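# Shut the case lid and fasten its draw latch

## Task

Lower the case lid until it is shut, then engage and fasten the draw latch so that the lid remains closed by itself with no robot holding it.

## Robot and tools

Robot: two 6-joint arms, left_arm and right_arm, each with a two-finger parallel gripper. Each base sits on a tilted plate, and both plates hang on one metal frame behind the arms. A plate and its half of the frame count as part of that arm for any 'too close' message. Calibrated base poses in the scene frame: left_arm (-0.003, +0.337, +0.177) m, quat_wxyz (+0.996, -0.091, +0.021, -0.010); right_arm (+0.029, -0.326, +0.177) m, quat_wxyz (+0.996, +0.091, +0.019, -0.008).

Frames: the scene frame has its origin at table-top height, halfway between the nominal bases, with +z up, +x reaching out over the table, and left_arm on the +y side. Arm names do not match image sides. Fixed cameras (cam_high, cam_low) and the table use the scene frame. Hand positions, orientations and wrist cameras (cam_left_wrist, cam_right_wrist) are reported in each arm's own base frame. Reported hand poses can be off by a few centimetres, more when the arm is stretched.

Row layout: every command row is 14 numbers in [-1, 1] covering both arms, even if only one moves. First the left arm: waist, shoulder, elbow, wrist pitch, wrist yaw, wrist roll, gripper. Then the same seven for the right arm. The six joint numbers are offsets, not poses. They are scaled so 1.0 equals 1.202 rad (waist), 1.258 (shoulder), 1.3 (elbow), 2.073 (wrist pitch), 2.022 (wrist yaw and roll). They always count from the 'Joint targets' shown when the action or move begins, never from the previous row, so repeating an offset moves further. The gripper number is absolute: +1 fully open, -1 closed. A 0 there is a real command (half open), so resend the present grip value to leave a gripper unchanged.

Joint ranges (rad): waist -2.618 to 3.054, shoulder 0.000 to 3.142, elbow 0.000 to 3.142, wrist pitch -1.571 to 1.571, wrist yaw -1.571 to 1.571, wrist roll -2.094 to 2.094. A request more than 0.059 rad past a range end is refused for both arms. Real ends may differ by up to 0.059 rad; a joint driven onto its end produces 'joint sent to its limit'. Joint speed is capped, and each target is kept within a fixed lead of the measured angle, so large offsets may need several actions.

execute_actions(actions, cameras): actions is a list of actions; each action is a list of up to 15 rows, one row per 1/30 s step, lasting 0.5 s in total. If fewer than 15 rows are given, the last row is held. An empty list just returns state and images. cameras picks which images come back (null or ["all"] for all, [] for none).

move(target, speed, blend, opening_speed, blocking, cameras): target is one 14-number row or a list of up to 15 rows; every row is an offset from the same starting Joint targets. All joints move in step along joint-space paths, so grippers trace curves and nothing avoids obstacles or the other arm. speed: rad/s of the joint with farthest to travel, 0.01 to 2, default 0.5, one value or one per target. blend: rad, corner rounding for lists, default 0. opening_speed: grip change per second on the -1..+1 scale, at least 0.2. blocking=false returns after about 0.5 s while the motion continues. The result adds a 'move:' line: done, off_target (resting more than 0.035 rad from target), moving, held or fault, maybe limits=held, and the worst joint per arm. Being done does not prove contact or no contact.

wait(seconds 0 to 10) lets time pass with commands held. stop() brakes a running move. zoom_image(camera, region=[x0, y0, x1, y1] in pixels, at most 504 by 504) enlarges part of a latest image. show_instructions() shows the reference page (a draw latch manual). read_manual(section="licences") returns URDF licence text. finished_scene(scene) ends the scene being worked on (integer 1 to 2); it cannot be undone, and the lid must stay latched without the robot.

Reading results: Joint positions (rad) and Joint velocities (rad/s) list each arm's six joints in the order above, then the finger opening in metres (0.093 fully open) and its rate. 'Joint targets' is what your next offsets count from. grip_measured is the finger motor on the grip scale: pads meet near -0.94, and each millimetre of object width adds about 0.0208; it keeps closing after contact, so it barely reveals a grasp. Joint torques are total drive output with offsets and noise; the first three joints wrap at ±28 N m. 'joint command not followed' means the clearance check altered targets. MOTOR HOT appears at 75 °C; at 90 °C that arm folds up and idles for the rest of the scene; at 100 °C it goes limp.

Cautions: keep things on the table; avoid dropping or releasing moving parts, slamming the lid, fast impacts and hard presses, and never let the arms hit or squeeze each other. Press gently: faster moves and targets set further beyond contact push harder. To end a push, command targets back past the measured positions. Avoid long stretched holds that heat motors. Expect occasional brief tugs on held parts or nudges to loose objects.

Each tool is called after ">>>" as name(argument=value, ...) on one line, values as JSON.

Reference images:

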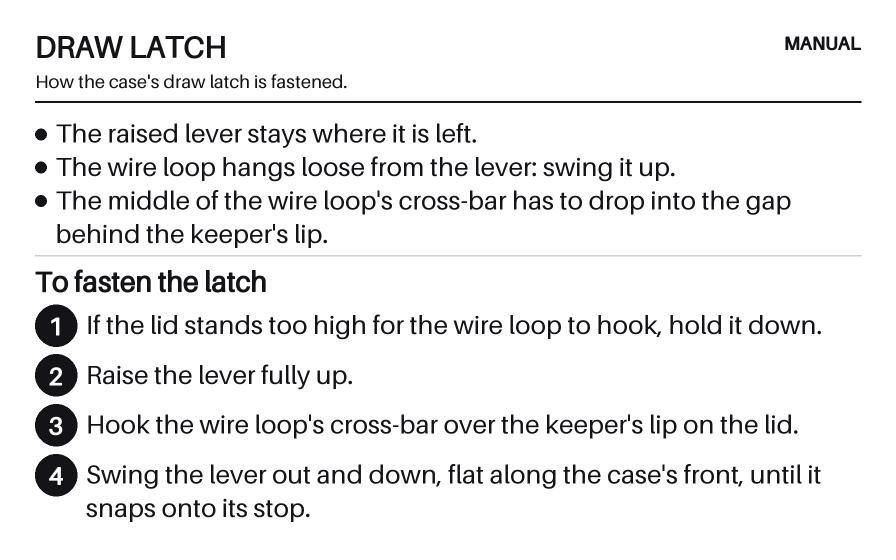

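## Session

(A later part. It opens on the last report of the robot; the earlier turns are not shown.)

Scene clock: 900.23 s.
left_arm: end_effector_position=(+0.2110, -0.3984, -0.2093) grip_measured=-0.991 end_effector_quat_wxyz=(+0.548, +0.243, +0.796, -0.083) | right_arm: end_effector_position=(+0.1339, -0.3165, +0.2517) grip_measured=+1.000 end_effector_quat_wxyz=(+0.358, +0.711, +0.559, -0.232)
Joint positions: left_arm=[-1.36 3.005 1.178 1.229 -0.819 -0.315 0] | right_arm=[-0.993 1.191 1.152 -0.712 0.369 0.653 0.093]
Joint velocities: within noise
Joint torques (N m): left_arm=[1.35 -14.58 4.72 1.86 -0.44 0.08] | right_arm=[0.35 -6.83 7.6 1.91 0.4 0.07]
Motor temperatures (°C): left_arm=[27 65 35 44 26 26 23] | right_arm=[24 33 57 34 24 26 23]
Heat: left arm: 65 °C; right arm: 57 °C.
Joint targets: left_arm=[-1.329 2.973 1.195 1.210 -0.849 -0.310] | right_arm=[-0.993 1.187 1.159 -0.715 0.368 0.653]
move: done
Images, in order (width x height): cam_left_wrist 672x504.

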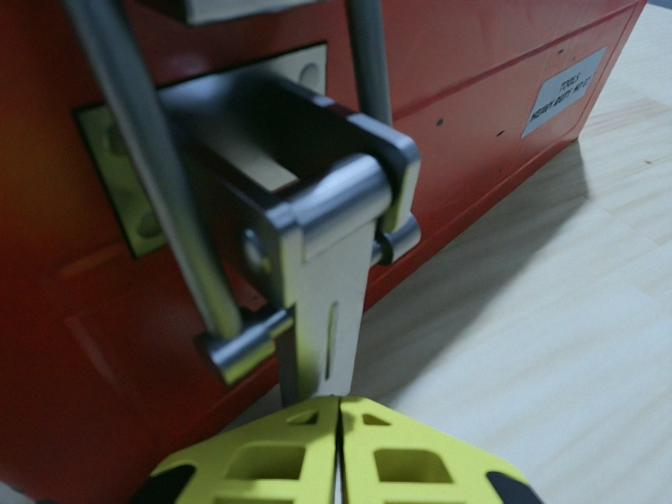

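>>> move(target=[[-0.12,0,0,0,0,0,-1,0,0,0,0,0,0,1],[-0.16,-0.35,-0.05,0.05,0,0,-1,0,0,0,0,0,0,1],[-0.12,-0.6,-0.05,0.1,0,0,0.6,0,0,0,0,0,0,1]], speed=[0.4,0.8,0.8], cameras=["cam_left_wrist","cam_low","cam_high"])

>>> zoom_image(camera="cam_low", region=[330, 190, 430, 270])

Scene clock: 905.17 s.
left_arm: end_effector_position=(+0.1744, -0.5102, +0.1855) grip_measured=+0.598 end_effector_quat_wxyz=(+0.649, +0.020, +0.632, -0.423) | right_arm: end_effector_position=(+0.1339, -0.3165, +0.2517) grip_measured=+1.000 end_effector_quat_wxyz=(+0.358, +0.711, +0.559, -0.232)
Joint positions: left_arm=[-1.477 2.236 1.133 1.409 -0.843 -0.315 0.074] | right_arm=[-0.993 1.191 1.152 -0.712 0.369 0.653 0.093]
Joint velocities: within noise
Joint torques (N m): left_arm=[-0.83 -11.99 6.32 1.76 0.17 0.12] | right_arm=[0.34 -6.82 7.61 1.92 0.39 0.07]
Motor temperatures (°C): left_arm=[27 67 35 44 26 26 23] | right_arm=[24 33 57 34 24 26 23]
Heat: left arm: 67 °C; right arm: 57 °C.
Joint targets: left_arm=[-1.473 2.218 1.129 1.418 -0.850 -0.310] | right_arm=[-0.993 1.187 1.159 -0.715 0.368 0.653]
move: done
Images, in order (width x height): cam_high 672x504, cam_low 672x504, cam_left_wrist 672x504.

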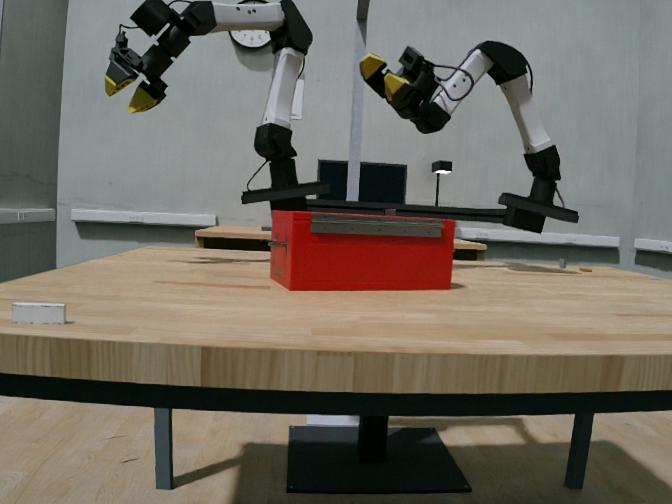

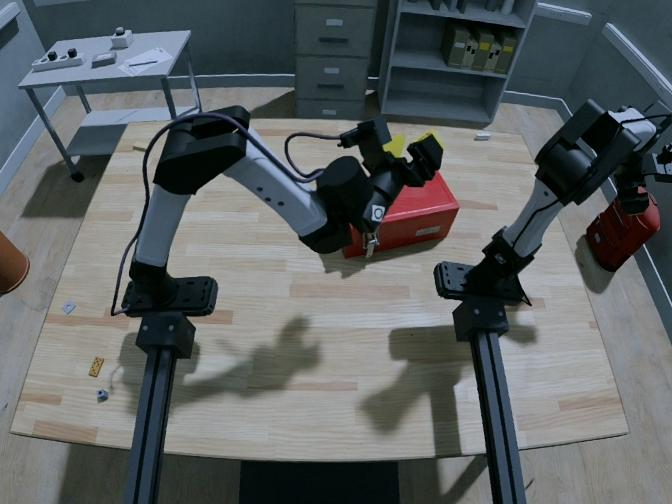

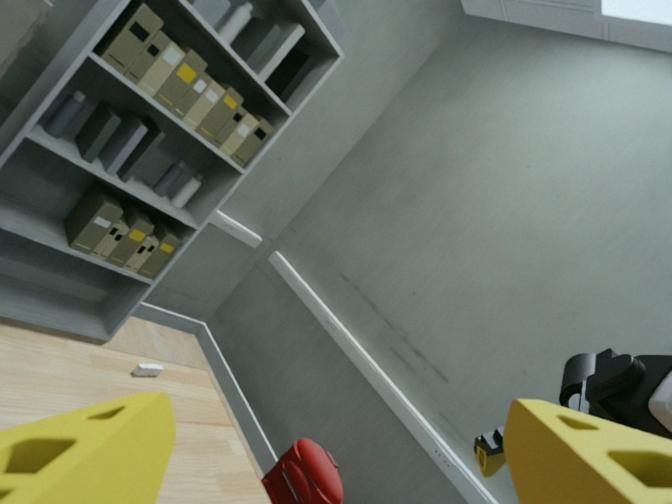

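Scaled by 5.040 from the camera's 672x504 image, which has a finer 960x720 frame.

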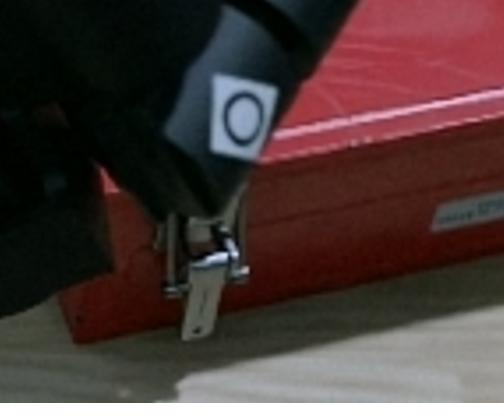

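>>> move(target=[0.2354,0.1685,-0.5146,-0.0236,0.4204,0.9293,0.6,0,0,0,0,0,0,1], speed=1.0, cameras=["cam_left_wrist","cam_low"])

>>> zoom_image(camera="cam_left_wrist", region=[200, 150, 500, 375])

>>> zoom_image(camera="cam_low", region=[330, 190, 430, 270])

Scene clock: 914.53 s.
left_arm: end_effector_position=(+0.1419, -0.3574, -0.0959) grip_measured=+0.599 end_effector_quat_wxyz=(+0.464, +0.865, +0.171, +0.089) | right_arm: end_effector_position=(+0.1339, -0.3165, +0.2517) grip_measured=+1.000 end_effector_quat_wxyz=(+0.358, +0.711, +0.559, -0.232)
Joint positions: left_arm=[-1.197 2.419 0.467 1.365 -0.009 1.558 0.074] | right_arm=[-0.993 1.191 1.152 -0.712 0.369 0.653 0.093]
Joint velocities: within noise
Joint torques (N m): left_arm=[-0.73 -7.08 1.74 2.36 0.2 0.07] | right_arm=[0.34 -6.82 7.6 1.92 0.39 0.07]
Motor temperatures (°C): left_arm=[27 67 35 43 26 26 23] | right_arm=[24 33 57 34 24 26 23]
Heat: left arm: 67 °C; right arm: 57 °C.
Joint targets: left_arm=[-1.190 2.430 0.461 1.369 0.001 1.569] | right_arm=[-0.993 1.187 1.159 -0.715 0.368 0.653]
move: done
Images, in order (width x height): cam_low 672x504, cam_left_wrist 672x504.

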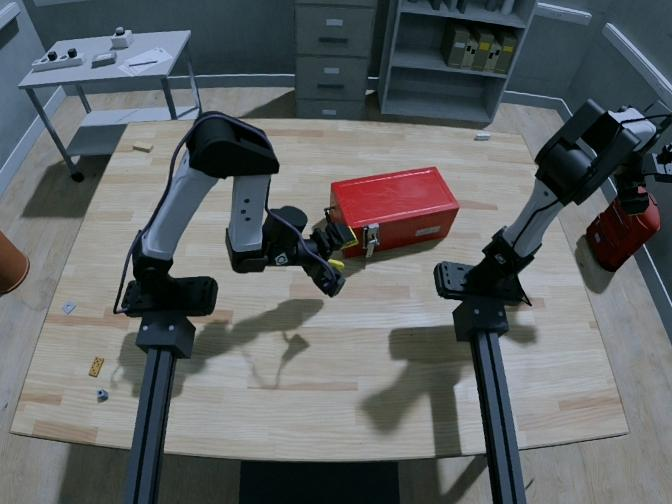

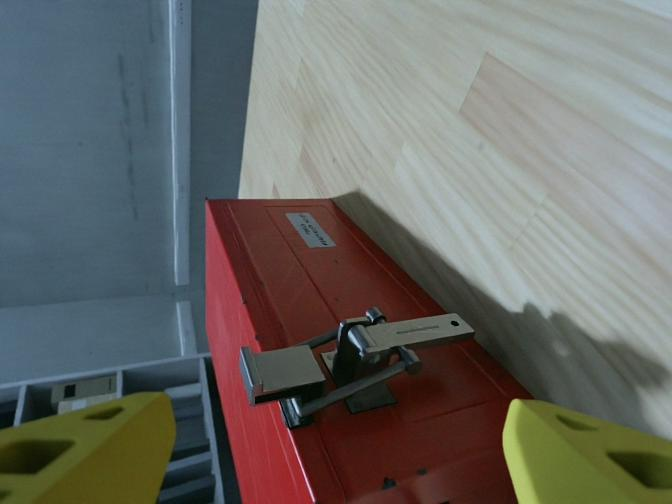

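Scaled by 1.680 from the camera's 672x504 image, which has a finer 960x720 frame.

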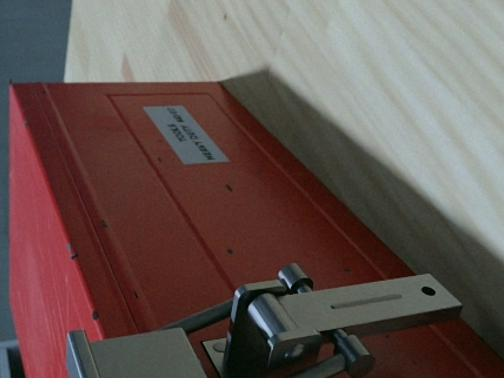

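Scaled by 5.040 from the camera's 672x504 image, which has a finer 960x720 frame.

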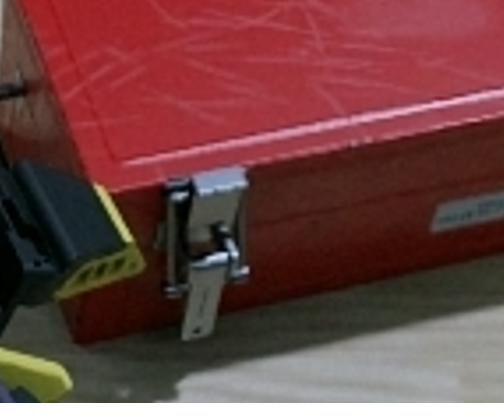

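>>> move(target=[-0.1,-0.6,0,-0.2,0,0,0.6,0,0,0,0,0,0,1], speed=1.0, cameras=["cam_low"])

>>> zoom_image(camera="cam_low", region=[330, 190, 430, 270])

>>> finished_scene(scene=1)

Scene clock: 921.83 s.
left_arm: end_effector_position=(+0.1135, -0.4099, +0.1003) grip_measured=+0.599 end_effector_quat_wxyz=(+0.600, +0.788, +0.112, +0.080) | right_arm: end_effector_position=(+0.1339, -0.3165, +0.2517) grip_measured=+1.000 end_effector_quat_wxyz=(+0.358, +0.711, +0.559, -0.232)
Joint positions: left_arm=[-1.303 1.695 0.467 0.958 -0.006 1.56 0.074] | right_arm=[-0.993 1.191 1.152 -0.712 0.369 0.653 0.093]
Joint velocities: within noise
Joint torques (N m): left_arm=[-1.58 -7.43 6.08 2.35 0.13 0.05] | right_arm=[0.34 -6.83 7.6 1.92 0.39 0.07]
Motor temperatures (°C): left_arm=[27 66 34 44 26 26 23] | right_arm=[24 33 57 34 24 26 23]
Heat: left arm: 66 °C; right arm: 57 °C.
Joint targets: left_arm=[-1.310 1.675 0.461 0.954 0.001 1.569] | right_arm=[-0.993 1.187 1.159 -0.715 0.368 0.653]
move: done
Images, in order (width x height): cam_low 672x504.

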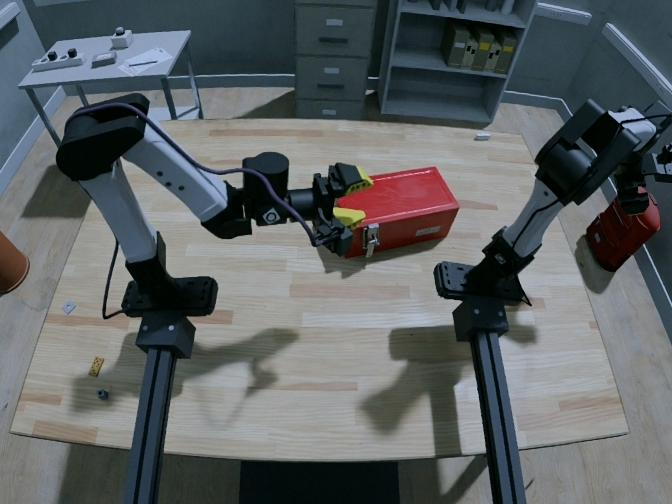

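Scaled by 5.040 from the camera's 672x504 image, which has a finer 960x720 frame.

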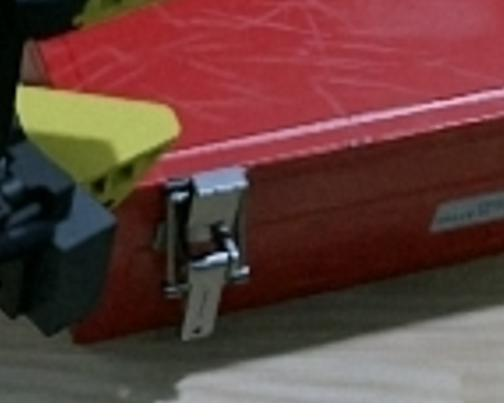

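The scene is finished: the task was done.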